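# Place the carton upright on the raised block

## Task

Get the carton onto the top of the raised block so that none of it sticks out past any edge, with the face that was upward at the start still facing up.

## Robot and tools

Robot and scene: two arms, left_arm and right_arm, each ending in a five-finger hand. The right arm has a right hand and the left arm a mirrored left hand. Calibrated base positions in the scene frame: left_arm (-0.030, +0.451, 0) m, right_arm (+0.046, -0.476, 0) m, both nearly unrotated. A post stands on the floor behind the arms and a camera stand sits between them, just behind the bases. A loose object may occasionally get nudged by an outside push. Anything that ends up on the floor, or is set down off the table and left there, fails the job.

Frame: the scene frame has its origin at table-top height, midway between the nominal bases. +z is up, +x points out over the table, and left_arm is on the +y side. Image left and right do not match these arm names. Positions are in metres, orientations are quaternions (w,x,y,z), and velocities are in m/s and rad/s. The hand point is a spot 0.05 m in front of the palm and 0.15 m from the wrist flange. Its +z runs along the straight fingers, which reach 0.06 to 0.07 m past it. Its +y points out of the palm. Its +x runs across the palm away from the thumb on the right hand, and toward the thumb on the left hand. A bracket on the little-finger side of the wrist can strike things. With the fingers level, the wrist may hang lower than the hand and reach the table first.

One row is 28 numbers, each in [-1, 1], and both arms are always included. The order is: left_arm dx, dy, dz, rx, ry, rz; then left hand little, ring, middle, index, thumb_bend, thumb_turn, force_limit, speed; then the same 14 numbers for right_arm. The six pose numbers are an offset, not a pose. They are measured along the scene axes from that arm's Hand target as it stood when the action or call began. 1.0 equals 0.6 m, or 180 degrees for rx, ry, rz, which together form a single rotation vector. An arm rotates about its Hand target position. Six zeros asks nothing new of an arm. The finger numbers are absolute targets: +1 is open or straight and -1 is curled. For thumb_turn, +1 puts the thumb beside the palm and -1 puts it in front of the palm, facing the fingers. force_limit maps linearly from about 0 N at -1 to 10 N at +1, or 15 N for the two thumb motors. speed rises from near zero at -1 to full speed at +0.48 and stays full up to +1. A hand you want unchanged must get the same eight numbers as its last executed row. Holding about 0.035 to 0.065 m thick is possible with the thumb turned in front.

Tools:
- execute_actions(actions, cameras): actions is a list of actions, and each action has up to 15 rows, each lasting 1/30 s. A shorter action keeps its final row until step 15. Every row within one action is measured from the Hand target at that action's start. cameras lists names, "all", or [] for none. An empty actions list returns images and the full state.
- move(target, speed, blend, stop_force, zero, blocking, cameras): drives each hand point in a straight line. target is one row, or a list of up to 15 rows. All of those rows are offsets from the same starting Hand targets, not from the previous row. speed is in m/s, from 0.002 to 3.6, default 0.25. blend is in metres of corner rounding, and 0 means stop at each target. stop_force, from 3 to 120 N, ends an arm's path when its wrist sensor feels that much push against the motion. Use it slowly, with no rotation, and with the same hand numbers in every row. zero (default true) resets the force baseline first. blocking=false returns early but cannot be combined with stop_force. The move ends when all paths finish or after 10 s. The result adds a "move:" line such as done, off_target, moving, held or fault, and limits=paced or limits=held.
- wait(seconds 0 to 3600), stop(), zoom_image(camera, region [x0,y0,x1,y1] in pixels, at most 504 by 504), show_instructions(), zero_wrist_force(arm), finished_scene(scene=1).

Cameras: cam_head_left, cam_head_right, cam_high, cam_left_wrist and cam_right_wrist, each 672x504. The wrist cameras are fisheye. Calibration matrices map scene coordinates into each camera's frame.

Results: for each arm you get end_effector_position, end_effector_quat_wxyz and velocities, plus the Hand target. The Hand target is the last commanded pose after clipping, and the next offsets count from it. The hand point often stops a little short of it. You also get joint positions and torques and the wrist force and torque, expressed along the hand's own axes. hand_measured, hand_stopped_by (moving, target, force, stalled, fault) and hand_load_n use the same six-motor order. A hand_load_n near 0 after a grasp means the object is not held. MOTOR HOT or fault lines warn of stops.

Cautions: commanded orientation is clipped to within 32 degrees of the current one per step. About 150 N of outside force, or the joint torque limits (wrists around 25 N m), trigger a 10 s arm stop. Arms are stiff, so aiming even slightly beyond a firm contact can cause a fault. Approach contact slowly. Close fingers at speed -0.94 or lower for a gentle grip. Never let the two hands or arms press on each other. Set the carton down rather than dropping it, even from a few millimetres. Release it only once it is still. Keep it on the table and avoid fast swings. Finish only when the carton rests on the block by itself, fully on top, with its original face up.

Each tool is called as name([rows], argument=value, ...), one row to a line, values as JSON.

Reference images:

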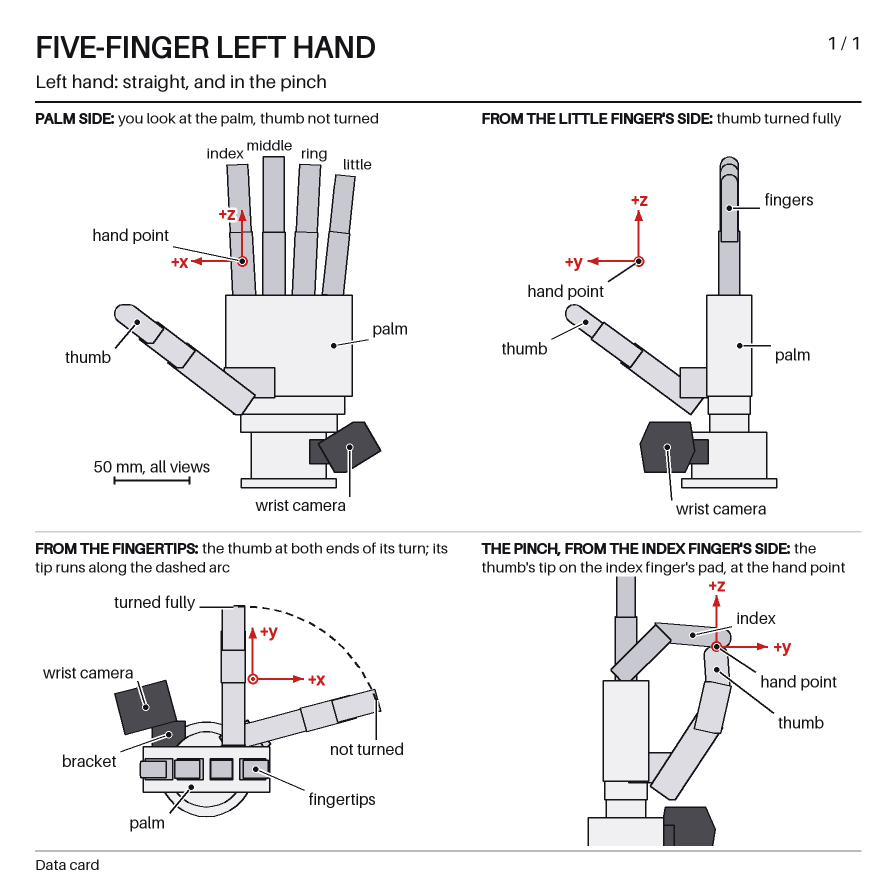

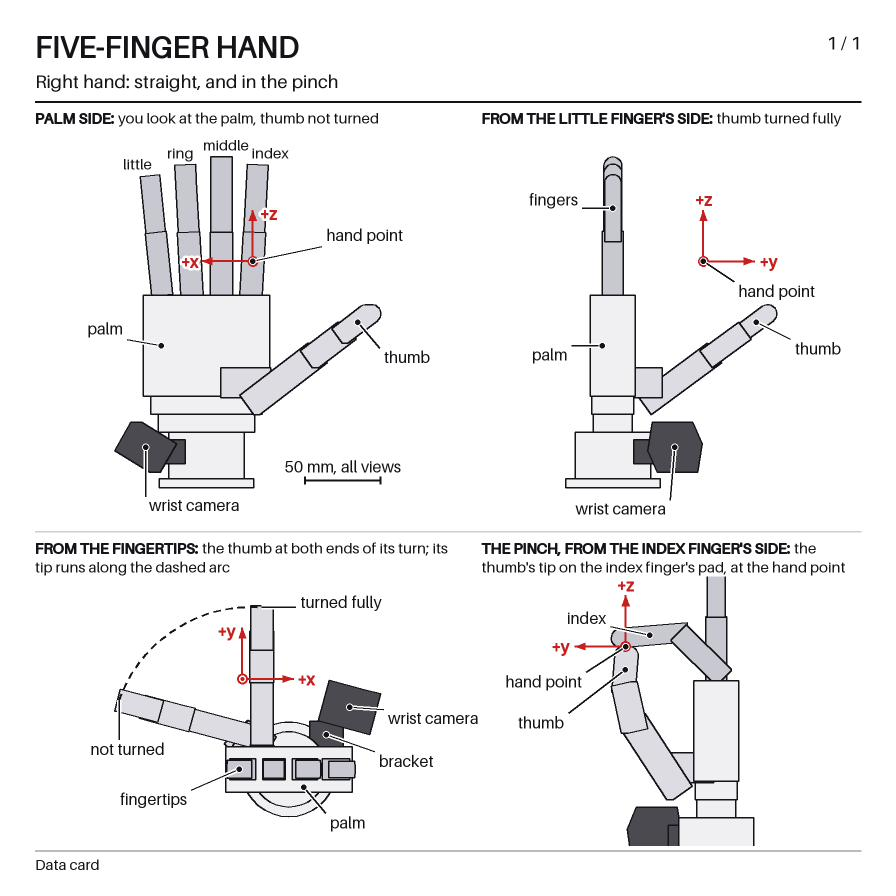

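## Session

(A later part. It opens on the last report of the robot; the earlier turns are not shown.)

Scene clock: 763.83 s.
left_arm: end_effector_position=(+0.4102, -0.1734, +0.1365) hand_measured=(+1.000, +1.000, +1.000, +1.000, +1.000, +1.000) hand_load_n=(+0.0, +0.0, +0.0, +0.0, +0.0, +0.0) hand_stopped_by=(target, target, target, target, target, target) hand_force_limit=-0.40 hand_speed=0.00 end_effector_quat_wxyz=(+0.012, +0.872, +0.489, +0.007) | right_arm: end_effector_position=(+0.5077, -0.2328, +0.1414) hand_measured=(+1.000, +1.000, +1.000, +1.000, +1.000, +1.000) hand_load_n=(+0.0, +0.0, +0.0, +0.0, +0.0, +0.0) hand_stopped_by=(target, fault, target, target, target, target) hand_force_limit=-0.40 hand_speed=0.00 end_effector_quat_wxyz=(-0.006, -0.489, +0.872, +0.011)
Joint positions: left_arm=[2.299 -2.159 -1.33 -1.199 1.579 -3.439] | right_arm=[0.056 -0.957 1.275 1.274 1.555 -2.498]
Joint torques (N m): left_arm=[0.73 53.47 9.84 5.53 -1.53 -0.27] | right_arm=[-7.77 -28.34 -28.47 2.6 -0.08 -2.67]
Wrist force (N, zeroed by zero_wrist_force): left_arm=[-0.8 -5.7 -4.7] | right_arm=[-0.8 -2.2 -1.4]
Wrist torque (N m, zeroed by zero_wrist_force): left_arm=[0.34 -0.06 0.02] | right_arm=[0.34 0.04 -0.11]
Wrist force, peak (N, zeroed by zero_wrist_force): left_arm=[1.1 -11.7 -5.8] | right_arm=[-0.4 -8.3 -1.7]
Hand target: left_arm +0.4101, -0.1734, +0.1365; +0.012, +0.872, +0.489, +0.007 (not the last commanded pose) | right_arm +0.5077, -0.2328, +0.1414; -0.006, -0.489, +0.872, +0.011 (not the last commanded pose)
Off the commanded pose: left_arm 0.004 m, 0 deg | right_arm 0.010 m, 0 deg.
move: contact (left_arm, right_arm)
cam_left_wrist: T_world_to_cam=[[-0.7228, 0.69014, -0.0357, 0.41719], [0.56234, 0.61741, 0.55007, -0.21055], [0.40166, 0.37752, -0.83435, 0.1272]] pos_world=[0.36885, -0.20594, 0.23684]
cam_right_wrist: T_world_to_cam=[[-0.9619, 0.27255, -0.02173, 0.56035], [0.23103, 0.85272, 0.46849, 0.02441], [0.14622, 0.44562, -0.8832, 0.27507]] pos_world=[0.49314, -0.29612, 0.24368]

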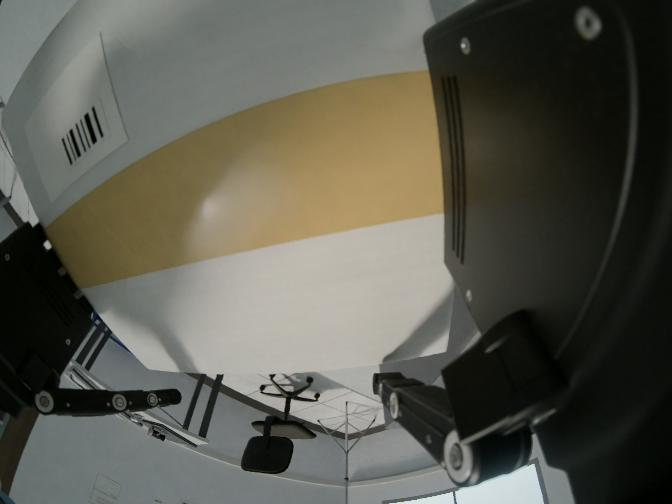

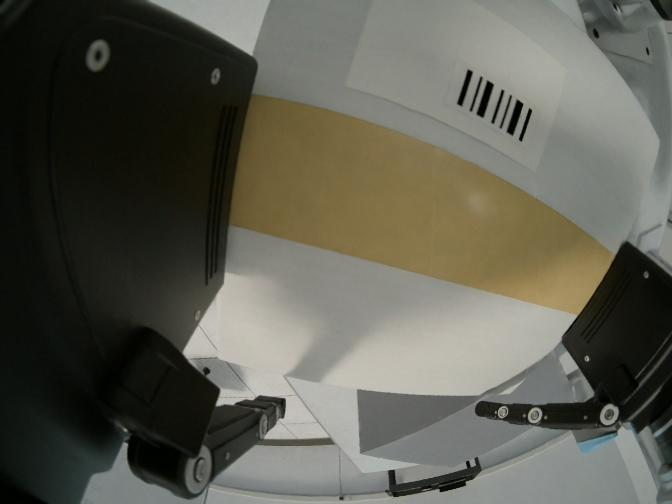

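execute_actions(actions=[], cameras=["cam_high","cam_left_wrist","cam_head_right"])

zoom_image(camera="cam_high", region=[150, 180, 350, 330])

zoom_image(camera="cam_left_wrist", region=[360, 0, 560, 300])

Scene clock: 770.63 s.
left_arm: end_effector_position=(+0.4101, -0.1734, +0.1365) hand_measured=(+1.000, +1.000, +1.000, +1.000, +1.000, +1.000) hand_load_n=(+0.0, +0.0, +0.0, +0.0, +0.0, +0.0) hand_stopped_by=(target, target, target, target, target, target) hand_force_limit=-0.40 hand_speed=0.00 end_effector_quat_wxyz=(+0.012, +0.872, +0.489, +0.007) | right_arm: end_effector_position=(+0.5077, -0.2328, +0.1414) hand_measured=(+1.000, +1.000, +1.000, +1.000, +1.000, +1.000) hand_load_n=(+0.0, +0.0, +0.0, +0.0, +0.0, +0.0) hand_stopped_by=(target, fault, target, target, target, target) hand_force_limit=-0.40 hand_speed=0.00 end_effector_quat_wxyz=(-0.006, -0.489, +0.872, +0.011)
Joint positions: left_arm=[2.299 -2.158 -1.33 -1.199 1.579 -3.439] | right_arm=[0.056 -0.957 1.275 1.274 1.555 -2.498]
Joint velocities: within noise
Joint torques (N m): left_arm=[-6.77 53.13 10.81 2.98 -0.51 -2.34] | right_arm=[-7.49 -29.12 -29.1 1.51 -0.55 -2.35]
Wrist force (N, zeroed by zero_wrist_force): left_arm=[-0.7 -5.5 -4.4] | right_arm=[-0.8 -2.3 -1.5]
Wrist torque (N m, zeroed by zero_wrist_force): left_arm=[0.35 -0.08 0.03] | right_arm=[0.34 0.05 -0.11]
Wrist force, peak (N, zeroed by zero_wrist_force): left_arm=[-0.8 -5.9 -4.5] | right_arm=[-0.8 -2.6 -1.6]
Hand target: left_arm +0.4101, -0.1734, +0.1365; +0.012, +0.872, +0.489, +0.007 (not the last commanded pose) | right_arm +0.5077, -0.2328, +0.1414; -0.006, -0.489, +0.872, +0.011 (not the last commanded pose)
Off the commanded pose: left_arm 0.004 m, 0 deg | right_arm 0.010 m, 0 deg.
camera_calibration:
cam_left_wrist: T_world_to_cam=[[-0.72284, 0.69009, -0.03574, 0.4172], [0.56229, 0.61746, 0.55007, -0.21052], [0.40166, 0.37752, -0.83435, 0.1272]] pos_world=[0.36885, -0.20594, 0.23684]
Images, in order (width x height): cam_head_right 672x504, cam_high 672x504, cam_left_wrist 672x504.

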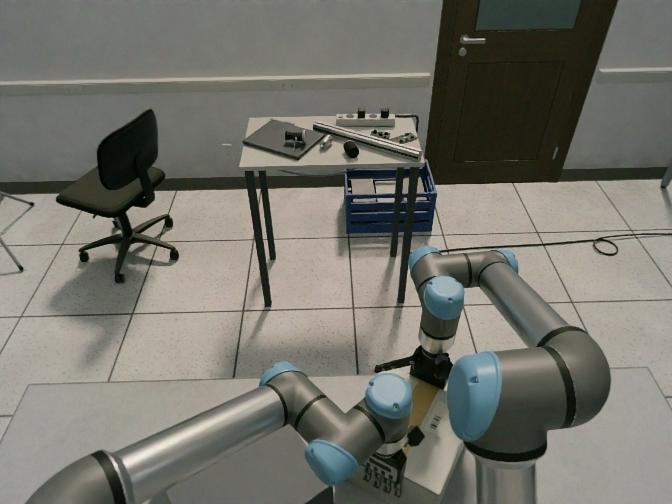

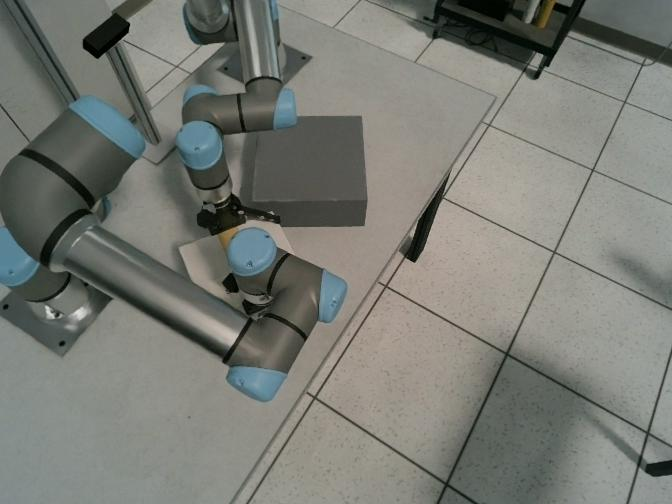

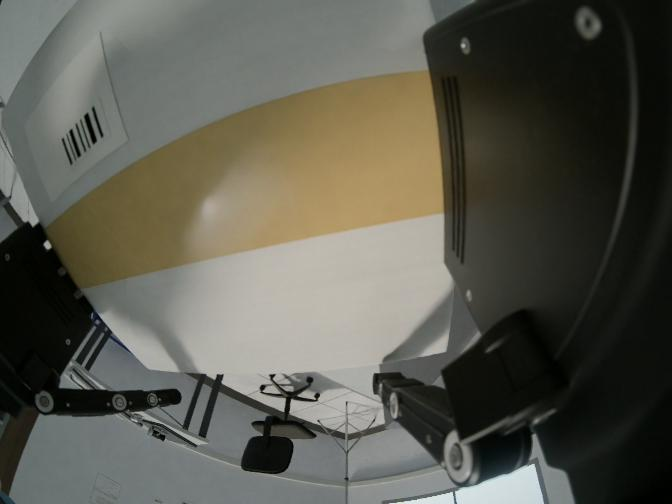

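Scaled by 2.520 from the camera's image (finer frame: 960x720).

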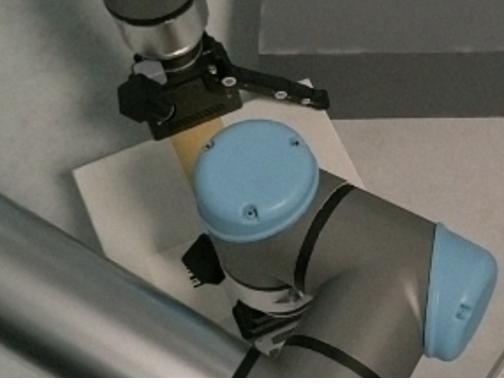

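Scaled by 1.680 from the camera's image (finer frame: 960x720).

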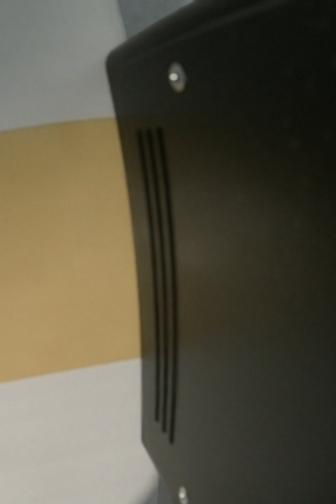

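zoom_image(camera="cam_high", region=[190, 190, 290, 265])

zoom_image(camera="cam_head_right", region=[340, 424, 440, 499])

Scaled by 5.040 from the camera's image (finer frame: 960x720).

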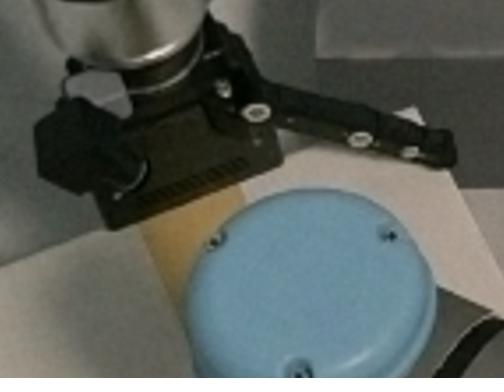

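Scaled by 5.040 from the camera's image (finer frame: 960x720).

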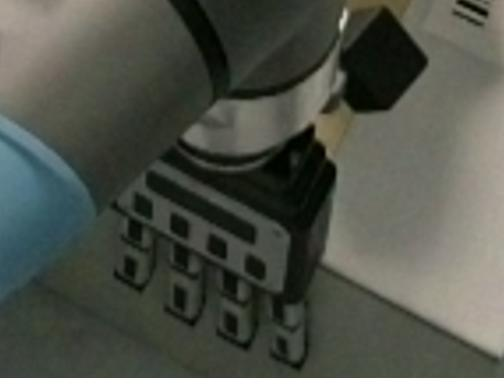

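move([
  [-0.0071,0.0043,0,0,0,0,1,1,1,1,1,1,-0.4,0.0,0.0071,-0.0043,0,0,0,0,1,1,1,1,1,1,-0.4,0.0],
  [-0.0071,0.0043,0.0225,0,0,0,1,1,1,1,1,1,-0.4,0.0,0.0071,-0.0043,0.0225,0,0,0,1,1,1,1,1,1,-0.4,0.0],
], speed=0.05)

move(target=[0.0356,-0.0217,0,0,0,0,1,1,1,1,1,1,-0.4,0.0,-0.0356,0.0217,0,0,0,0,1,1,1,1,1,1,-0.4,0.0], speed=0.005, stop_force=8, cameras=["cam_left_wrist","cam_right_wrist"])

Scene clock: 814.07 s.
left_arm: end_effector_position=(+0.4059, -0.1709, +0.1501) hand_measured=(+1.000, +1.000, +1.000, +1.000, +1.000, +1.000) hand_load_n=(+0.0, -0.5, +0.0, +0.0, +0.0, +0.0) hand_stopped_by=(target, target, target, target, target, target) hand_force_limit=-0.40 hand_speed=0.00 end_effector_quat_wxyz=(+0.012, +0.872, +0.489, +0.007) | right_arm: end_effector_position=(+0.5121, -0.2354, +0.1550) hand_measured=(+1.000, +1.000, +1.000, +1.000, +1.000, +1.000) hand_load_n=(+0.0, +0.0, +0.0, +0.0, +0.0, +0.0) hand_stopped_by=(target, fault, target, target, target, target) hand_force_limit=-0.40 hand_speed=0.00 end_effector_quat_wxyz=(-0.006, -0.489, +0.872, +0.011)
Joint positions: left_arm=[2.297 -2.137 -1.327 -1.222 1.579 -3.441] | right_arm=[0.05 -0.96 1.242 1.308 1.555 -2.503]
Joint torques (N m): left_arm=[9.27 39.88 9.71 4.61 2.83 2.41] | right_arm=[10.48 -29.8 -6.05 0.63 1.53 2.6]
Wrist force (N, zeroed by zero_wrist_force): left_arm=[0.1 1.0 -0.6] | right_arm=[-0.1 1.4 0.0]
Wrist torque (N m, zeroed by zero_wrist_force): left_arm=[0.25 -0.05 0.17] | right_arm=[0.28 0.01 0.03]
Wrist force, peak (N, zeroed by zero_wrist_force): left_arm=[-0.7 -5.8 -4.6] | right_arm=[-0.7 -2.5 -1.8]
Hand target: left_arm +0.4059, -0.1708, +0.1500; +0.012, +0.872, +0.489, +0.007 | right_arm +0.5120, -0.2354, +0.1549; -0.006, -0.489, +0.872, +0.011
Off the commanded pose: left_arm 0.000 m, 0 deg | right_arm 0.000 m, 0 deg.
move: done

Scene clock: 816.17 s.
left_arm: end_effector_position=(+0.4101, -0.1734, +0.1500) hand_measured=(+1.000, +1.000, +1.000, +1.000, +1.000, +1.000) hand_load_n=(+0.0, +0.0, +0.5, +0.0, +0.0, +0.0) hand_stopped_by=(target, target, target, target, target, target) hand_force_limit=-0.40 hand_speed=0.00 end_effector_quat_wxyz=(+0.011, +0.872, +0.489, +0.007) | right_arm: end_effector_position=(+0.5076, -0.2327, +0.1549) hand_measured=(+1.000, +1.000, +1.000, +1.000, +1.000, +1.000) hand_load_n=(+0.0, +0.0, +0.0, +0.0, +0.0, +0.0) hand_stopped_by=(target, fault, target, target, target, target) hand_force_limit=-0.40 hand_speed=0.00 end_effector_quat_wxyz=(-0.006, -0.489, +0.872, +0.011)
Joint positions: left_arm=[2.299 -2.148 -1.311 -1.229 1.579 -3.439] | right_arm=[0.056 -0.967 1.256 1.303 1.555 -2.497]
Joint torques (N m): left_arm=[-6.64 52.02 10.9 5.16 0.07 -2.09] | right_arm=[-6.3 -28.14 -28.68 4.75 -1.82 -2.74]
Wrist force (N, zeroed by zero_wrist_force): left_arm=[-0.7 -6.2 -5.0] | right_arm=[-0.1 -7.1 -1.0]
Wrist torque (N m, zeroed by zero_wrist_force): left_arm=[0.36 -0.09 0.05] | right_arm=[0.20 0.05 -0.22]
Wrist force, peak (N, zeroed by zero_wrist_force): left_arm=[1.2 -12.9 -6.4] | right_arm=[0.8 -11.6 -0.6]
Hand target: left_arm +0.4101, -0.1734, +0.1500; +0.011, +0.872, +0.489, +0.007 (not the last commanded pose) | right_arm +0.5076, -0.2327, +0.1549; -0.006, -0.489, +0.872, +0.011 (not the last commanded pose)
Off the commanded pose: left_arm 0.020 m, 0 deg | right_arm 0.020 m, 0 deg.
move: contact (left_arm, right_arm)
cam_left_wrist: T_world_to_cam=[[-0.72281, 0.69013, -0.03554, 0.41763], [0.56239, 0.61736, 0.55008, -0.21801], [0.40156, 0.37762, -0.83436, 0.13852]] pos_world=[0.36885, -0.20594, 0.25034]
cam_right_wrist: T_world_to_cam=[[-0.9619, 0.27251, -0.02186, 0.56045], [0.23094, 0.85274, 0.46851, 0.01809], [0.14632, 0.44562, -0.88319, 0.28692]] pos_world=[0.49294, -0.29601, 0.25718]

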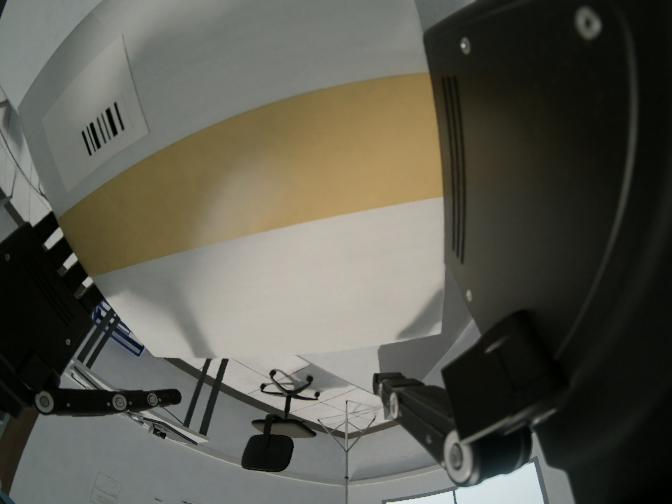

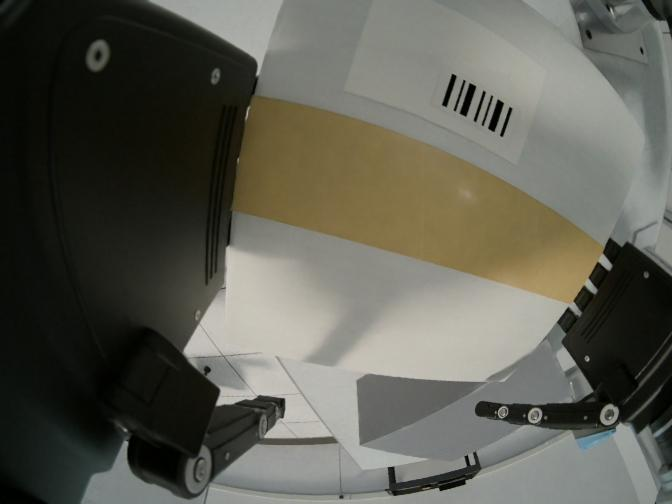

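move(target=[0.00072,-0.00044,0,0,0,0,1,1,1,1,1,1,-0.4,0.0,-0.00072,0.00044,0,0,0,0,1,1,1,1,1,1,-0.4,0.0], speed=0.004)

move(target=[0.00036,-0.00022,0,0,0,0,1,1,1,1,1,1,-0.4,0.0,-0.00036,0.00022,0,0,0,0,1,1,1,1,1,1,-0.4,0.0], speed=0.004)

Scene clock: 824.93 s.
left_arm: end_effector_position=(+0.4105, -0.1736, +0.1499) hand_measured=(+1.000, +1.000, +1.000, +1.000, +1.000, +1.000) hand_load_n=(+0.0, +0.0, +0.5, +0.0, -0.5, +0.0) hand_stopped_by=(target, target, target, target, target, target) hand_force_limit=-0.40 hand_speed=0.00 end_effector_quat_wxyz=(+0.011, +0.872, +0.489, +0.007) | right_arm: end_effector_position=(+0.5072, -0.2325, +0.1549) hand_measured=(+1.000, +1.000, +1.000, +1.000, +1.000, +1.000) hand_load_n=(+0.0, +0.0, +0.0, +0.0, +0.0, +0.0) hand_stopped_by=(target, fault, target, target, target, target) hand_force_limit=-0.40 hand_speed=0.00 end_effector_quat_wxyz=(-0.006, -0.489, +0.872, +0.011)
Joint positions: left_arm=[2.299 -2.149 -1.309 -1.229 1.579 -3.439] | right_arm=[0.056 -0.968 1.257 1.302 1.555 -2.497]
Joint torques (N m): left_arm=[15.56 35.19 37.2 9.16 -0.26 3.06] | right_arm=[18.04 -45.98 1.35 6.75 -2.24 2.6]
Wrist force (N, zeroed by zero_wrist_force): left_arm=[4.3 -23.6 -8.0] | right_arm=[-0.7 -21.5 -4.7]
Wrist torque (N m, zeroed by zero_wrist_force): left_arm=[0.03 -0.25 0.72] | right_arm=[0.00 0.20 -0.69]
Wrist force, peak (N, zeroed by zero_wrist_force): left_arm=[4.3 -23.6 -8.0] | right_arm=[-0.7 -21.5 -4.7]
Hand target: left_arm +0.4106, -0.1736, +0.1500; +0.011, +0.872, +0.489, +0.007 | right_arm +0.5072, -0.2324, +0.1549; -0.006, -0.489, +0.872, +0.011
Off the commanded pose: left_arm 0.000 m, 0 deg | right_arm 0.000 m, 0 deg.
move: done

Scene clock: 825.43 s.
left_arm: end_effector_position=(+0.4108, -0.1738, +0.1500) hand_measured=(+1.000, +1.000, +1.000, +1.000, +1.000, +1.000) hand_load_n=(+0.0, +0.0, +0.5, +0.0, +0.0, +0.0) hand_stopped_by=(target, target, target, target, target, target) hand_force_limit=-0.40 hand_speed=0.00 end_effector_quat_wxyz=(+0.011, +0.872, +0.489, +0.007) | right_arm: end_effector_position=(+0.5069, -0.2323, +0.1549) hand_measured=(+1.000, +1.000, +1.000, +1.000, +1.000, +1.000) hand_load_n=(+0.5, +0.0, +0.5, +0.0, +0.0, +0.0) hand_stopped_by=(target, fault, target, target, target, target) hand_force_limit=-0.40 hand_speed=0.00 end_effector_quat_wxyz=(-0.006, -0.489, +0.872, +0.011)
Joint positions: left_arm=[2.3 -2.149 -1.308 -1.23 1.579 -3.439] | right_arm=[0.057 -0.969 1.258 1.302 1.555 -2.497]
Joint torques (N m): left_arm=[17.15 34.19 34.1 9.46 -0.34 2.82] | right_arm=[21.68 -40.52 1.07 6.5 -3.08 1.5]
Wrist force (N, zeroed by zero_wrist_force): left_arm=[6.7 -38.3 -13.6] | right_arm=[-2.5 -31.6 -4.6]
Wrist torque (N m, zeroed by zero_wrist_force): left_arm=[0.55 -0.45 1.21] | right_arm=[0.21 0.21 -1.08]
Wrist force, peak (N, zeroed by zero_wrist_force): left_arm=[6.7 -38.3 -13.6] | right_arm=[-2.7 -31.9 -4.7]
Hand target: left_arm +0.4108, -0.1738, +0.1500; +0.011, +0.872, +0.489, +0.007 | right_arm +0.5069, -0.2323, +0.1549; -0.006, -0.489, +0.872, +0.011
Off the commanded pose: left_arm 0.000 m, 0 deg | right_arm 0.000 m, 0 deg.
move: done

move(target=[0,0,0.00083,0,0,0,1,1,1,1,1,1,-0.4,0.0,0,0,0.00083,0,0,0,1,1,1,1,1,1,-0.4,0.0], speed=0.01)

move(target=[0,0,0.00083,0,0,0,1,1,1,1,1,1,-0.4,0.0,0,0,0.00083,0,0,0,1,1,1,1,1,1,-0.4,0.0], speed=0.01)

Scene clock: 834.30 s.
left_arm: end_effector_position=(+0.4107, -0.1738, +0.1504) hand_measured=(+1.000, +1.000, +1.000, +1.000, +1.000, +1.000) hand_load_n=(+0.0, +0.0, +0.0, +0.0, +0.0, +0.0) hand_stopped_by=(target, target, target, target, target, target) hand_force_limit=-0.40 hand_speed=0.00 end_effector_quat_wxyz=(+0.011, +0.872, +0.489, +0.007) | right_arm: end_effector_position=(+0.5069, -0.2323, +0.1554) hand_measured=(+1.000, +1.000, +1.000, +1.000, +1.000, +1.000) hand_load_n=(+0.0, +0.0, +0.5, +0.0, +0.0, +0.0) hand_stopped_by=(target, fault, target, target, target, target) hand_force_limit=-0.40 hand_speed=0.00 end_effector_quat_wxyz=(-0.006, -0.489, +0.872, +0.011)
Joint positions: left_arm=[2.3 -2.149 -1.308 -1.231 1.579 -3.439] | right_arm=[0.057 -0.969 1.257 1.304 1.555 -2.497]
Joint torques (N m): left_arm=[17.84 53.95 45.85 7.86 -0.09 0.78] | right_arm=[20.96 -53.34 -25.12 8.11 -5.41 -2.62]
Wrist force (N, zeroed by zero_wrist_force): left_arm=[1.2 -30.6 4.2] | right_arm=[1.4 -30.1 11.0]
Wrist torque (N m, zeroed by zero_wrist_force): left_arm=[-0.50 0.15 0.73] | right_arm=[-0.52 -0.41 -0.80]
Wrist force, peak (N, zeroed by zero_wrist_force): left_arm=[6.6 -38.4 -13.8] | right_arm=[-2.5 -32.2 -4.8]
Hand target: left_arm +0.4108, -0.1738, +0.1505; +0.011, +0.872, +0.489, +0.007 | right_arm +0.5069, -0.2323, +0.1554; -0.006, -0.489, +0.872, +0.011
Off the commanded pose: left_arm 0.000 m, 0 deg | right_arm 0.000 m, 0 deg.
move: done

Scene clock: 834.80 s.
left_arm: end_effector_position=(+0.4108, -0.1738, +0.1510) hand_measured=(+1.000, +1.000, +1.000, +1.000, +1.000, +1.000) hand_load_n=(+0.0, +0.5, +0.0, +0.0, +0.0, +0.0) hand_stopped_by=(target, target, target, target, target, target) hand_force_limit=-0.40 hand_speed=0.00 end_effector_quat_wxyz=(+0.011, +0.872, +0.489, +0.007) | right_arm: end_effector_position=(+0.5070, -0.2323, +0.1559) hand_measured=(+1.000, +1.000, +1.000, +1.000, +1.000, +1.000) hand_load_n=(+0.0, +0.5, +0.5, +0.0, +0.0, +0.0) hand_stopped_by=(target, fault, target, target, target, target) hand_force_limit=-0.40 hand_speed=0.00 end_effector_quat_wxyz=(-0.006, -0.489, +0.872, +0.011)
Joint positions: left_arm=[2.3 -2.149 -1.307 -1.232 1.579 -3.439] | right_arm=[0.057 -0.969 1.256 1.305 1.555 -2.497]
Joint torques (N m): left_arm=[15.74 61.98 38.29 11.41 1.28 0.47] | right_arm=[20.86 -47.62 -16.29 8.17 -5.41 -2.51]
Wrist force (N, zeroed by zero_wrist_force): left_arm=[0.6 -28.9 7.4] | right_arm=[0.7 -29.3 10.7]
Wrist torque (N m, zeroed by zero_wrist_force): left_arm=[-0.70 0.28 0.66] | right_arm=[-0.47 -0.38 -0.82]
Wrist force, peak (N, zeroed by zero_wrist_force): left_arm=[0.8 -30.5 4.7] | right_arm=[1.3 -30.0 10.8]
Hand target: left_arm +0.4108, -0.1738, +0.1509; +0.011, +0.872, +0.489, +0.007 | right_arm +0.5069, -0.2323, +0.1559; -0.006, -0.489, +0.872, +0.011
Off the commanded pose: left_arm 0.000 m, 0 deg | right_arm 0.000 m, 0 deg.
move: done

move(target=[0,0,0.00167,0,0,0,1,1,1,1,1,1,-0.4,0.0,0,0,0.00167,0,0,0,1,1,1,1,1,1,-0.4,0.0], speed=0.01)

move(target=[0,0,0.00333,0,0,0,1,1,1,1,1,1,-0.4,0.0,0,0,0.00333,0,0,0,1,1,1,1,1,1,-0.4,0.0], speed=0.01, cameras=["cam_high","cam_head_right"])

zoom_image(camera="cam_high", region=[150, 180, 350, 330])

Scene clock: 841.73 s.
left_arm: end_effector_position=(+0.4107, -0.1737, +0.1520) hand_measured=(+1.000, +1.000, +1.000, +1.000, +1.000, +1.000) hand_load_n=(+0.0, +0.0, +0.5, +0.0, +0.0, +0.0) hand_stopped_by=(target, target, target, target, target, target) hand_force_limit=-0.40 hand_speed=0.00 end_effector_quat_wxyz=(+0.011, +0.872, +0.489, +0.007) | right_arm: end_effector_position=(+0.5069, -0.2323, +0.1569) hand_measured=(+1.000, +1.000, +1.000, +1.000, +1.000, +1.000) hand_load_n=(+0.5, +0.5, +0.5, +0.5, +0.0, +0.0) hand_stopped_by=(target, fault, target, target, target, target) hand_force_limit=-0.40 hand_speed=0.00 end_effector_quat_wxyz=(-0.006, -0.489, +0.872, +0.011)
Joint positions: left_arm=[2.3 -2.148 -1.305 -1.234 1.579 -3.439] | right_arm=[0.057 -0.97 1.255 1.307 1.555 -2.497]
Joint torques (N m): left_arm=[13.68 53.08 46.67 11.39 4.21 -1.62] | right_arm=[18.83 -53.27 -24.36 7.16 -5.19 -2.49]
Wrist force (N, zeroed by zero_wrist_force): left_arm=[0.5 -29.3 7.5] | right_arm=[0.6 -29.8 10.7]
Wrist torque (N m, zeroed by zero_wrist_force): left_arm=[-0.70 0.28 0.68] | right_arm=[-0.49 -0.40 -0.84]
Wrist force, peak (N, zeroed by zero_wrist_force): left_arm=[0.5 -29.7 7.8] | right_arm=[0.3 -29.9 10.8]
Hand target: left_arm +0.4108, -0.1738, +0.1520; +0.011, +0.872, +0.489, +0.007 | right_arm +0.5069, -0.2323, +0.1569; -0.006, -0.489, +0.872, +0.011
Off the commanded pose: left_arm 0.000 m, 0 deg | right_arm 0.000 m, 0 deg.
move: done

Scene clock: 842.23 s.
left_arm: end_effector_position=(+0.4108, -0.1738, +0.1540) hand_measured=(+1.000, +1.000, +1.000, +1.000, +1.000, +1.000) hand_load_n=(+0.0, +0.0, +0.0, +0.0, +0.0, +0.0) hand_stopped_by=(target, target, target, target, target, target) hand_force_limit=-0.40 hand_speed=0.00 end_effector_quat_wxyz=(+0.011, +0.872, +0.489, +0.007) | right_arm: end_effector_position=(+0.5070, -0.2323, +0.1590) hand_measured=(+1.000, +1.000, +1.000, +1.000, +1.000, +1.000) hand_load_n=(+0.0, +0.5, +0.5, +0.0, +0.0, +0.0) hand_stopped_by=(target, fault, target, target, target, target) hand_force_limit=-0.40 hand_speed=0.00 end_effector_quat_wxyz=(-0.006, -0.489, +0.872, +0.011)
Joint positions: left_arm=[2.3 -2.146 -1.302 -1.239 1.579 -3.439] | right_arm=[0.057 -0.971 1.251 1.311 1.555 -2.497]
Joint torques (N m): left_arm=[13.3 54.64 34.43 11.57 4.4 -2.19] | right_arm=[18.94 -46.01 -13.55 7.38 -5.22 -2.6]
Wrist force (N, zeroed by zero_wrist_force): left_arm=[0.7 -29.7 7.7] | right_arm=[0.8 -30.1 10.7]
Wrist torque (N m, zeroed by zero_wrist_force): left_arm=[-0.76 0.28 0.68] | right_arm=[-0.51 -0.40 -0.84]
Wrist force, peak (N, zeroed by zero_wrist_force): left_arm=[0.7 -29.8 7.8] | right_arm=[0.9 -30.2 11.0]
Hand target: left_arm +0.4108, -0.1738, +0.1539; +0.011, +0.872, +0.489, +0.007 | right_arm +0.5069, -0.2323, +0.1589; -0.006, -0.489, +0.872, +0.011
Off the commanded pose: left_arm 0.000 m, 0 deg | right_arm 0.000 m, 0 deg.
move: done
Images, in order (width x height): cam_head_right 672x504, cam_high 672x504.

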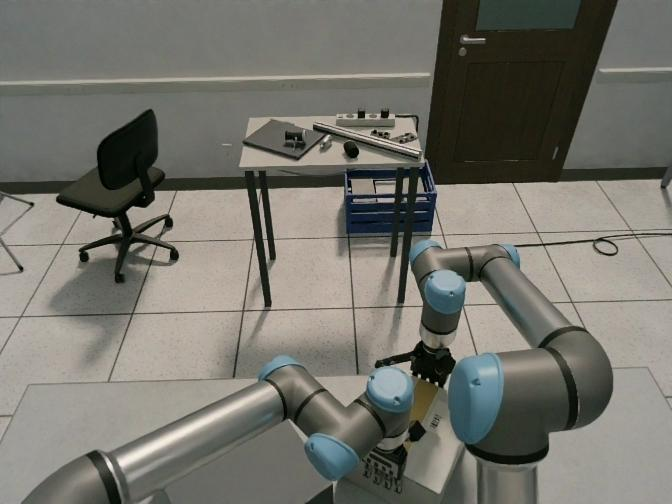

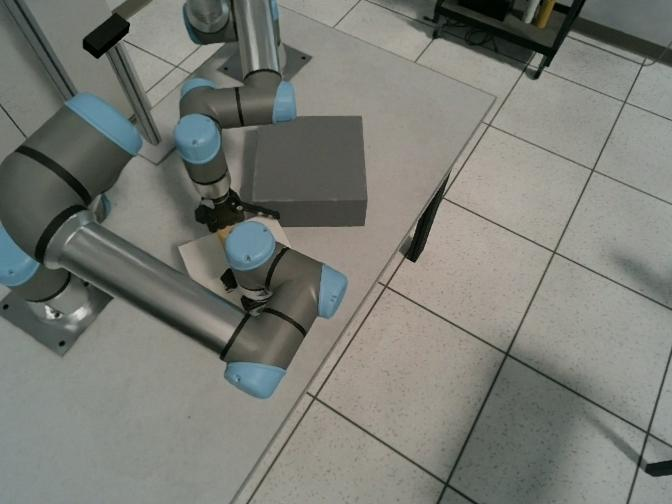

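Scaled by 2.520 from the camera's image (finer frame: 960x720).

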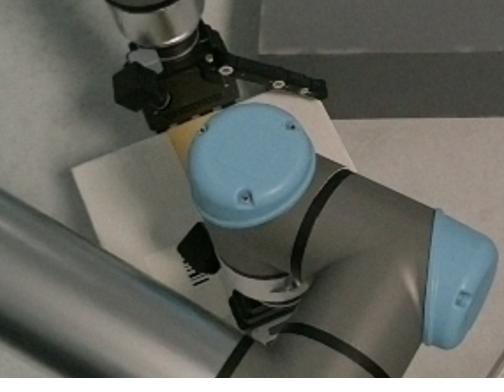

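move(target=[0.00018,-0.00011,0.0083,0,0,0,1,1,1,1,1,1,-0.4,0.0,-0.00018,0.00011,0.0083,0,0,0,1,1,1,1,1,1,-0.4,0.0], speed=0.02)

move(target=[0,0,0.01667,0,0,0,1,1,1,1,1,1,-0.4,0.0,0,0,0.01667,0,0,0,1,1,1,1,1,1,-0.4,0.0], speed=0.03, cameras=["cam_high","cam_head_right"])

Scene clock: 857.60 s.
left_arm: end_effector_position=(+0.4109, -0.1739, +0.1591) hand_measured=(+1.000, +1.000, +1.000, +1.000, +1.000, +1.000) hand_load_n=(+0.0, +0.0, +0.0, +0.0, +0.0, +0.0) hand_stopped_by=(target, target, target, target, target, target) hand_force_limit=-0.40 hand_speed=0.00 end_effector_quat_wxyz=(+0.011, +0.872, +0.489, +0.007) | right_arm: end_effector_position=(+0.5069, -0.2323, +0.1640) hand_measured=(+1.000, +1.000, +1.000, +1.000, +1.000, +1.000) hand_load_n=(+0.0, +0.5, +0.5, +0.0, +0.0, +0.0) hand_stopped_by=(target, fault, target, target, target, target) hand_force_limit=-0.40 hand_speed=0.00 end_effector_quat_wxyz=(-0.006, -0.489, +0.872, +0.011) end_effector_velocity=(+0.001, +0.000, -0.001) end_effector_angular_velocity=(+0.000, -0.003, +0.001)
Joint positions: left_arm=[2.3 -2.143 -1.294 -1.25 1.579 -3.439] | right_arm=[0.057 -0.975 1.244 1.322 1.555 -2.497]
Joint velocities: left_arm=[within noise] | right_arm=[0.001 0.002 0 -0.005 0 0]
Joint torques (N m): left_arm=[18.55 52.33 27.12 13.64 4.19 -0.26] | right_arm=[22.84 -41.05 -4.51 7.7 -5.16 2.27]
Wrist force (N, zeroed by zero_wrist_force): left_arm=[1.1 -33.8 7.5] | right_arm=[1.0 -33.6 10.8]
Wrist torque (N m, zeroed by zero_wrist_force): left_arm=[-0.80 0.22 0.80] | right_arm=[-0.41 -0.41 -0.93]
Wrist force, peak (N, zeroed by zero_wrist_force): left_arm=[1.0 -34.1 7.3] | right_arm=[1.2 -34.1 11.0]
Hand target: left_arm +0.4109, -0.1738, +0.1589; +0.011, +0.872, +0.489, +0.007 | right_arm +0.5068, -0.2322, +0.1639; -0.006, -0.489, +0.872, +0.011
Off the commanded pose: left_arm 0.000 m, 0 deg | right_arm 0.000 m, 0 deg.
move: done

Scene clock: 858.20 s.
left_arm: end_effector_position=(+0.4109, -0.1739, +0.1692) hand_measured=(+1.000, +1.000, +1.000, +1.000, +1.000, +1.000) hand_load_n=(+0.0, +0.0, +0.5, +0.5, +0.0, +0.0) hand_stopped_by=(target, target, target, target, target, target) hand_force_limit=-0.40 hand_speed=0.00 end_effector_quat_wxyz=(+0.012, +0.872, +0.489, +0.007) end_effector_velocity=(+0.001, +0.000, -0.001) end_effector_angular_velocity=(-0.002, -0.002, +0.001) | right_arm: end_effector_position=(+0.5069, -0.2322, +0.1741) hand_measured=(+1.000, +1.000, +1.000, +1.000, +1.000, +1.000) hand_load_n=(+0.0, +0.5, +0.5, +0.5, +0.0, +0.0) hand_stopped_by=(target, fault, target, target, target, target) hand_force_limit=-0.40 hand_speed=0.00 end_effector_quat_wxyz=(-0.006, -0.489, +0.872, +0.011) end_effector_velocity=(+0.000, +0.000, -0.002) end_effector_angular_velocity=(+0.000, -0.001, +0.000)
Joint positions: left_arm=[2.3 -2.136 -1.279 -1.272 1.579 -3.439] | right_arm=[0.057 -0.981 1.228 1.345 1.555 -2.496]
Joint velocities: left_arm=[0.001 -0.001 -0.004 0.008 0 0] | right_arm=[0 0.001 0.003 -0.006 0 0]
Joint torques (N m): left_arm=[19.02 49.22 26.7 13.79 4.23 2.58] | right_arm=[23.44 -35.31 0.17 7.7 -5.6 2.7]
Wrist force (N, zeroed by zero_wrist_force): left_arm=[1.2 -33.4 8.2] | right_arm=[1.3 -33.4 10.4]
Wrist torque (N m, zeroed by zero_wrist_force): left_arm=[-0.71 0.28 0.76] | right_arm=[-0.36 -0.41 -0.95]
Wrist force, peak (N, zeroed by zero_wrist_force): left_arm=[1.2 -35.4 7.2] | right_arm=[1.2 -35.2 10.1]
Hand target: left_arm +0.4109, -0.1738, +0.1689; +0.011, +0.872, +0.489, +0.007 | right_arm +0.5068, -0.2322, +0.1739; -0.006, -0.489, +0.872, +0.011
Off the commanded pose: left_arm 0.000 m, 0 deg | right_arm 0.000 m, 0 deg.
move: done
Images, in order (width x height): cam_head_right 672x504, cam_high 672x504.

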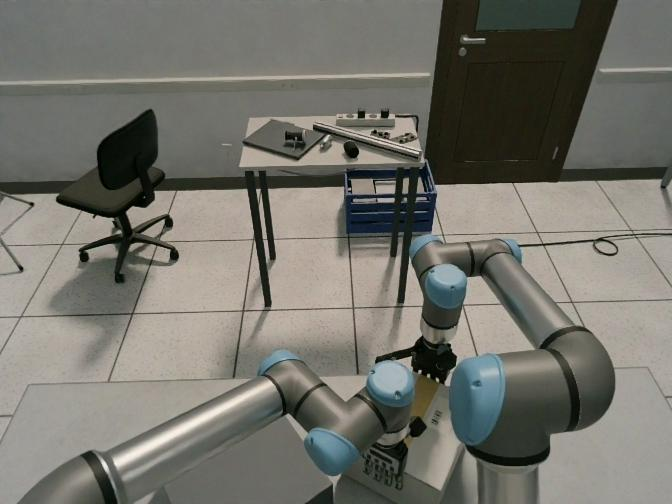

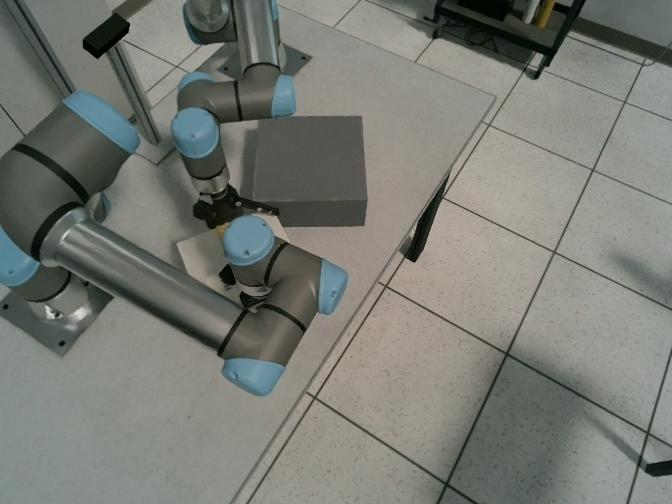

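move(target=[0,0,0.04167,0,0,0,1,1,1,1,1,1,-0.4,0.0,0,0,0.04167,0,0,0,1,1,1,1,1,1,-0.4,0.0], speed=0.05)

move(target=[0,0,0.04167,0,0,0,1,1,1,1,1,1,-0.4,0.0,0,0,0.04167,0,0,0,1,1,1,1,1,1,-0.4,0.0], speed=0.05, cameras=["cam_high"])

Scene clock: 864.87 s.
left_arm: end_effector_position=(+0.4109, -0.1739, +0.1941) hand_measured=(+1.000, +1.000, +1.000, +1.000, +1.000, +1.000) hand_load_n=(+0.0, +0.0, +0.0, +0.5, +0.0, +0.0) hand_stopped_by=(target, target, target, target, target, target) hand_force_limit=-0.40 hand_speed=0.00 end_effector_quat_wxyz=(+0.012, +0.872, +0.489, +0.007) | right_arm: end_effector_position=(+0.5069, -0.2322, +0.1990) hand_measured=(+1.000, +1.000, +1.000, +1.000, +1.000, +1.000) hand_load_n=(+0.5, +0.5, +0.0, +0.5, +0.0, +0.0) hand_stopped_by=(target, fault, target, target, target, target) hand_force_limit=-0.40 hand_speed=0.00 end_effector_quat_wxyz=(-0.006, -0.489, +0.872, +0.011)
Joint positions: left_arm=[2.3 -2.121 -1.237 -1.329 1.579 -3.439] | right_arm=[0.057 -0.995 1.185 1.401 1.555 -2.496]
Joint torques (N m): left_arm=[19.18 45.37 26.36 13.95 3.46 2.57] | right_arm=[19.41 -33.88 0.18 7.78 -6.37 2.48]
Wrist force (N, zeroed by zero_wrist_force): left_arm=[1.4 -35.0 8.1] | right_arm=[1.5 -34.7 10.3]
Wrist torque (N m, zeroed by zero_wrist_force): left_arm=[-0.72 0.30 0.77] | right_arm=[-0.36 -0.39 -0.99]
Wrist force, peak (N, zeroed by zero_wrist_force): left_arm=[1.4 -37.1 6.9] | right_arm=[1.3 -36.5 10.4]
Hand target: left_arm +0.4109, -0.1738, +0.1939; +0.011, +0.872, +0.489, +0.007 | right_arm +0.5068, -0.2322, +0.1989; -0.006, -0.489, +0.872, +0.011
Off the commanded pose: left_arm 0.000 m, 0 deg | right_arm 0.000 m, 0 deg.
move: done

Scene clock: 865.70 s.
left_arm: end_effector_position=(+0.4109, -0.1739, +0.2191) hand_measured=(+1.000, +1.000, +1.000, +1.000, +1.000, +1.000) hand_load_n=(+0.0, +0.0, +0.5, +0.5, +0.0, +0.0) hand_stopped_by=(target, target, target, target, target, target) hand_force_limit=-0.40 hand_speed=0.00 end_effector_quat_wxyz=(+0.012, +0.872, +0.489, +0.007) | right_arm: end_effector_position=(+0.5069, -0.2322, +0.2240) hand_measured=(+1.000, +1.000, +1.000, +1.000, +1.000, +1.000) hand_load_n=(+0.0, +0.5, +0.5, +0.0, +0.0, +0.0) hand_stopped_by=(target, fault, target, target, target, target) hand_force_limit=-0.40 hand_speed=0.00 end_effector_quat_wxyz=(-0.006, -0.489, +0.872, +0.011)
Joint positions: left_arm=[2.3 -2.109 -1.191 -1.387 1.579 -3.439] | right_arm=[0.057 -1.005 1.136 1.46 1.555 -2.496]
Joint torques (N m): left_arm=[20.02 45.29 25.97 14.65 3.64 2.45] | right_arm=[16.99 -33.88 -1.35 8.06 -6.34 2.47]
Wrist force (N, zeroed by zero_wrist_force): left_arm=[1.7 -36.2 7.9] | right_arm=[1.7 -35.9 10.1]
Wrist torque (N m, zeroed by zero_wrist_force): left_arm=[-0.67 0.27 0.82] | right_arm=[-0.38 -0.42 -1.02]
Wrist force, peak (N, zeroed by zero_wrist_force): left_arm=[1.4 -38.4 7.0] | right_arm=[1.8 -38.2 9.4]
Hand target: left_arm +0.4109, -0.1738, +0.2189; +0.011, +0.872, +0.489, +0.007 | right_arm +0.5068, -0.2322, +0.2239; -0.006, -0.489, +0.872, +0.011
Off the commanded pose: left_arm 0.000 m, 0 deg | right_arm 0.000 m, 0 deg.
move: done

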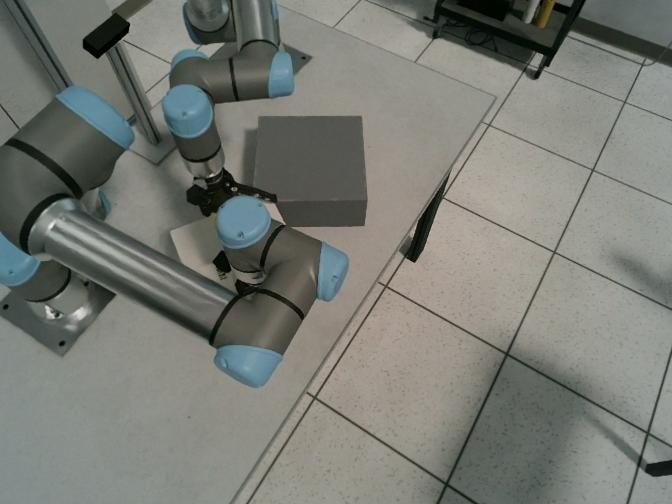

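move(target=[0,0,0.045,0,0,0,1,1,1,1,1,1,-0.4,0.0,0,0,0.045,0,0,0,1,1,1,1,1,1,-0.4,0.0], speed=0.05)

move(target=[0,0,0.045,0,0,0,1,1,1,1,1,1,-0.4,0.0,0,0,0.045,0,0,0,1,1,1,1,1,1,-0.4,0.0], speed=0.05, cameras=["cam_high","cam_head_left","cam_head_right","cam_left_wrist","cam_right_wrist"])

Scene clock: 871.87 s.
left_arm: end_effector_position=(+0.4109, -0.1739, +0.2461) hand_measured=(+1.000, +1.000, +1.000, +1.000, +1.000, +1.000) hand_load_n=(+0.0, +0.0, +0.5, +0.5, +0.0, +0.0) hand_stopped_by=(target, target, target, target, target, target) hand_force_limit=-0.40 hand_speed=0.00 end_effector_quat_wxyz=(+0.012, +0.872, +0.489, +0.007) | right_arm: end_effector_position=(+0.5069, -0.2322, +0.2510) hand_measured=(+1.000, +1.000, +1.000, +1.000, +1.000, +1.000) hand_load_n=(+0.0, +0.5, +0.5, +0.5, +0.0, +0.0) hand_stopped_by=(target, fault, target, target, target, target) hand_force_limit=-0.40 hand_speed=0.00 end_effector_quat_wxyz=(-0.006, -0.489, +0.872, +0.011)
Joint positions: left_arm=[2.3 -2.101 -1.135 -1.452 1.579 -3.439] | right_arm=[0.057 -1.012 1.078 1.525 1.555 -2.496]
Joint torques (N m): left_arm=[18.81 45.45 25.6 14.79 3.15 -0.57] | right_arm=[11.3 -34.97 -1.56 8.18 -5.61 1.81]
Wrist force (N, zeroed by zero_wrist_force): left_arm=[1.6 -37.6 8.5] | right_arm=[1.8 -37.0 9.9]
Wrist torque (N m, zeroed by zero_wrist_force): left_arm=[-0.68 0.32 0.82] | right_arm=[-0.31 -0.40 -1.06]
Wrist force, peak (N, zeroed by zero_wrist_force): left_arm=[1.7 -40.1 7.1] | right_arm=[2.1 -39.1 10.0]
Hand target: left_arm +0.4109, -0.1738, +0.2459; +0.011, +0.872, +0.489, +0.007 | right_arm +0.5068, -0.2322, +0.2509; -0.006, -0.489, +0.872, +0.011
Off the commanded pose: left_arm 0.000 m, 0 deg | right_arm 0.000 m, 0 deg.
move: done

Scene clock: 872.73 s.
left_arm: end_effector_position=(+0.4109, -0.1739, +0.2731) hand_measured=(+1.000, +1.000, +1.000, +1.000, +1.000, +1.000) hand_load_n=(+0.0, +0.5, +0.0, +0.5, +0.0, +0.0) hand_stopped_by=(target, target, target, target, target, target) hand_force_limit=-0.40 hand_speed=0.00 end_effector_quat_wxyz=(+0.012, +0.872, +0.489, +0.007) | right_arm: end_effector_position=(+0.5069, -0.2322, +0.2780) hand_measured=(+1.000, +1.000, +1.000, +1.000, +1.000, +1.000) hand_load_n=(+0.0, +0.0, +0.5, +0.0, +0.0, +0.0) hand_stopped_by=(target, fault, target, target, target, target) hand_force_limit=-0.40 hand_speed=0.00 end_effector_quat_wxyz=(-0.006, -0.489, +0.872, +0.011)
Joint positions: left_arm=[2.3 -2.096 -1.073 -1.518 1.579 -3.439] | right_arm=[0.057 -1.015 1.013 1.593 1.555 -2.496]
Joint torques (N m): left_arm=[17.2 43.15 25.19 15.21 3.19 -0.65] | right_arm=[8.84 -35.2 -2.85 8.41 -7.32 1.62]
Wrist force (N, zeroed by zero_wrist_force): left_arm=[2.1 -38.8 8.5] | right_arm=[2.1 -38.5 9.8]
Wrist torque (N m, zeroed by zero_wrist_force): left_arm=[-0.65 0.26 0.86] | right_arm=[-0.31 -0.43 -1.11]
Wrist force, peak (N, zeroed by zero_wrist_force): left_arm=[2.0 -41.2 7.1] | right_arm=[2.3 -40.8 8.7]
Hand target: left_arm +0.4109, -0.1738, +0.2729; +0.011, +0.872, +0.489, +0.007 | right_arm +0.5068, -0.2322, +0.2779; -0.006, -0.489, +0.872, +0.011
Off the commanded pose: left_arm 0.000 m, 0 deg | right_arm 0.000 m, 0 deg.
move: done
cam_left_wrist: T_world_to_cam=[[-0.72284, 0.69009, -0.03573, 0.42286], [0.56229, 0.61746, 0.55007, -0.28581], [0.40166, 0.37752, -0.83435, 0.24104]] pos_world=[0.36955, -0.20634, 0.37344]
cam_right_wrist: T_world_to_cam=[[-0.96188, 0.27257, -0.02216, 0.56244], [0.23084, 0.85271, 0.46862, -0.0398], [0.14662, 0.44564, -0.88312, 0.39527]] pos_world=[0.49224, -0.29552, 0.38018]

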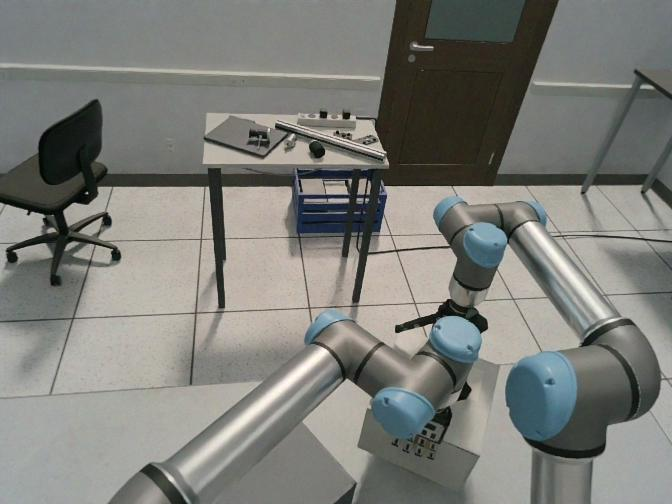

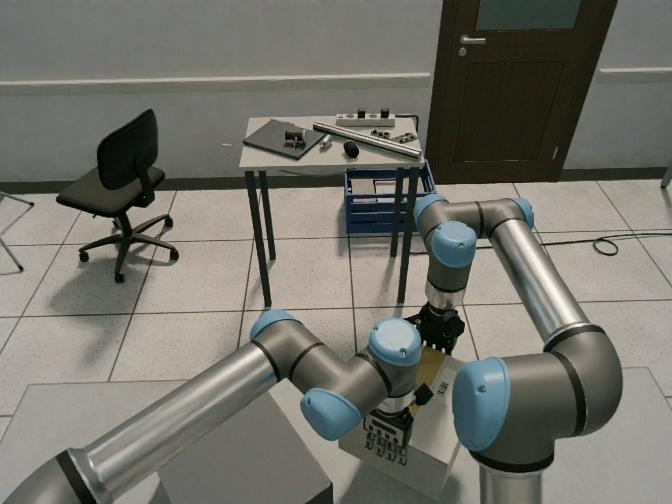

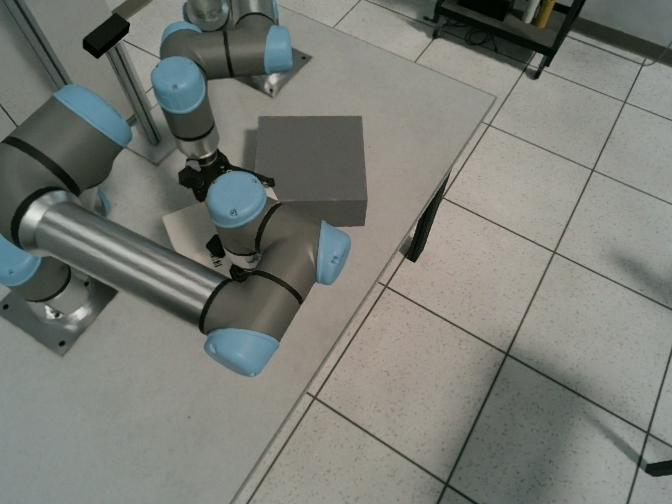

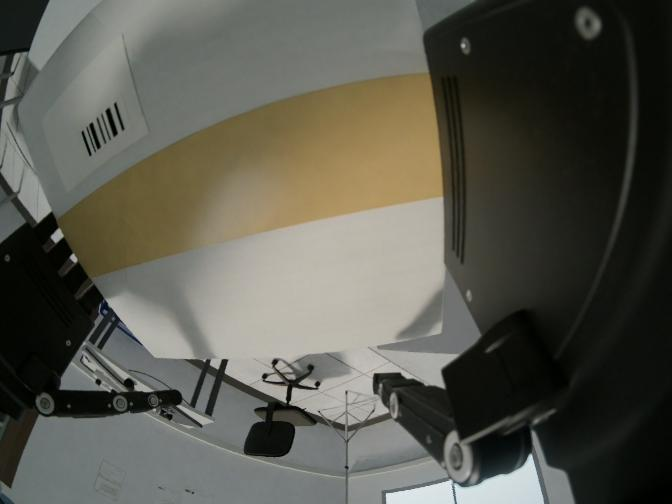

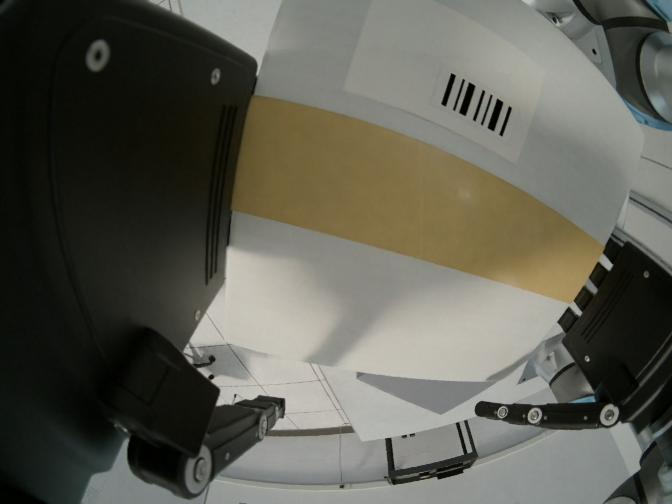

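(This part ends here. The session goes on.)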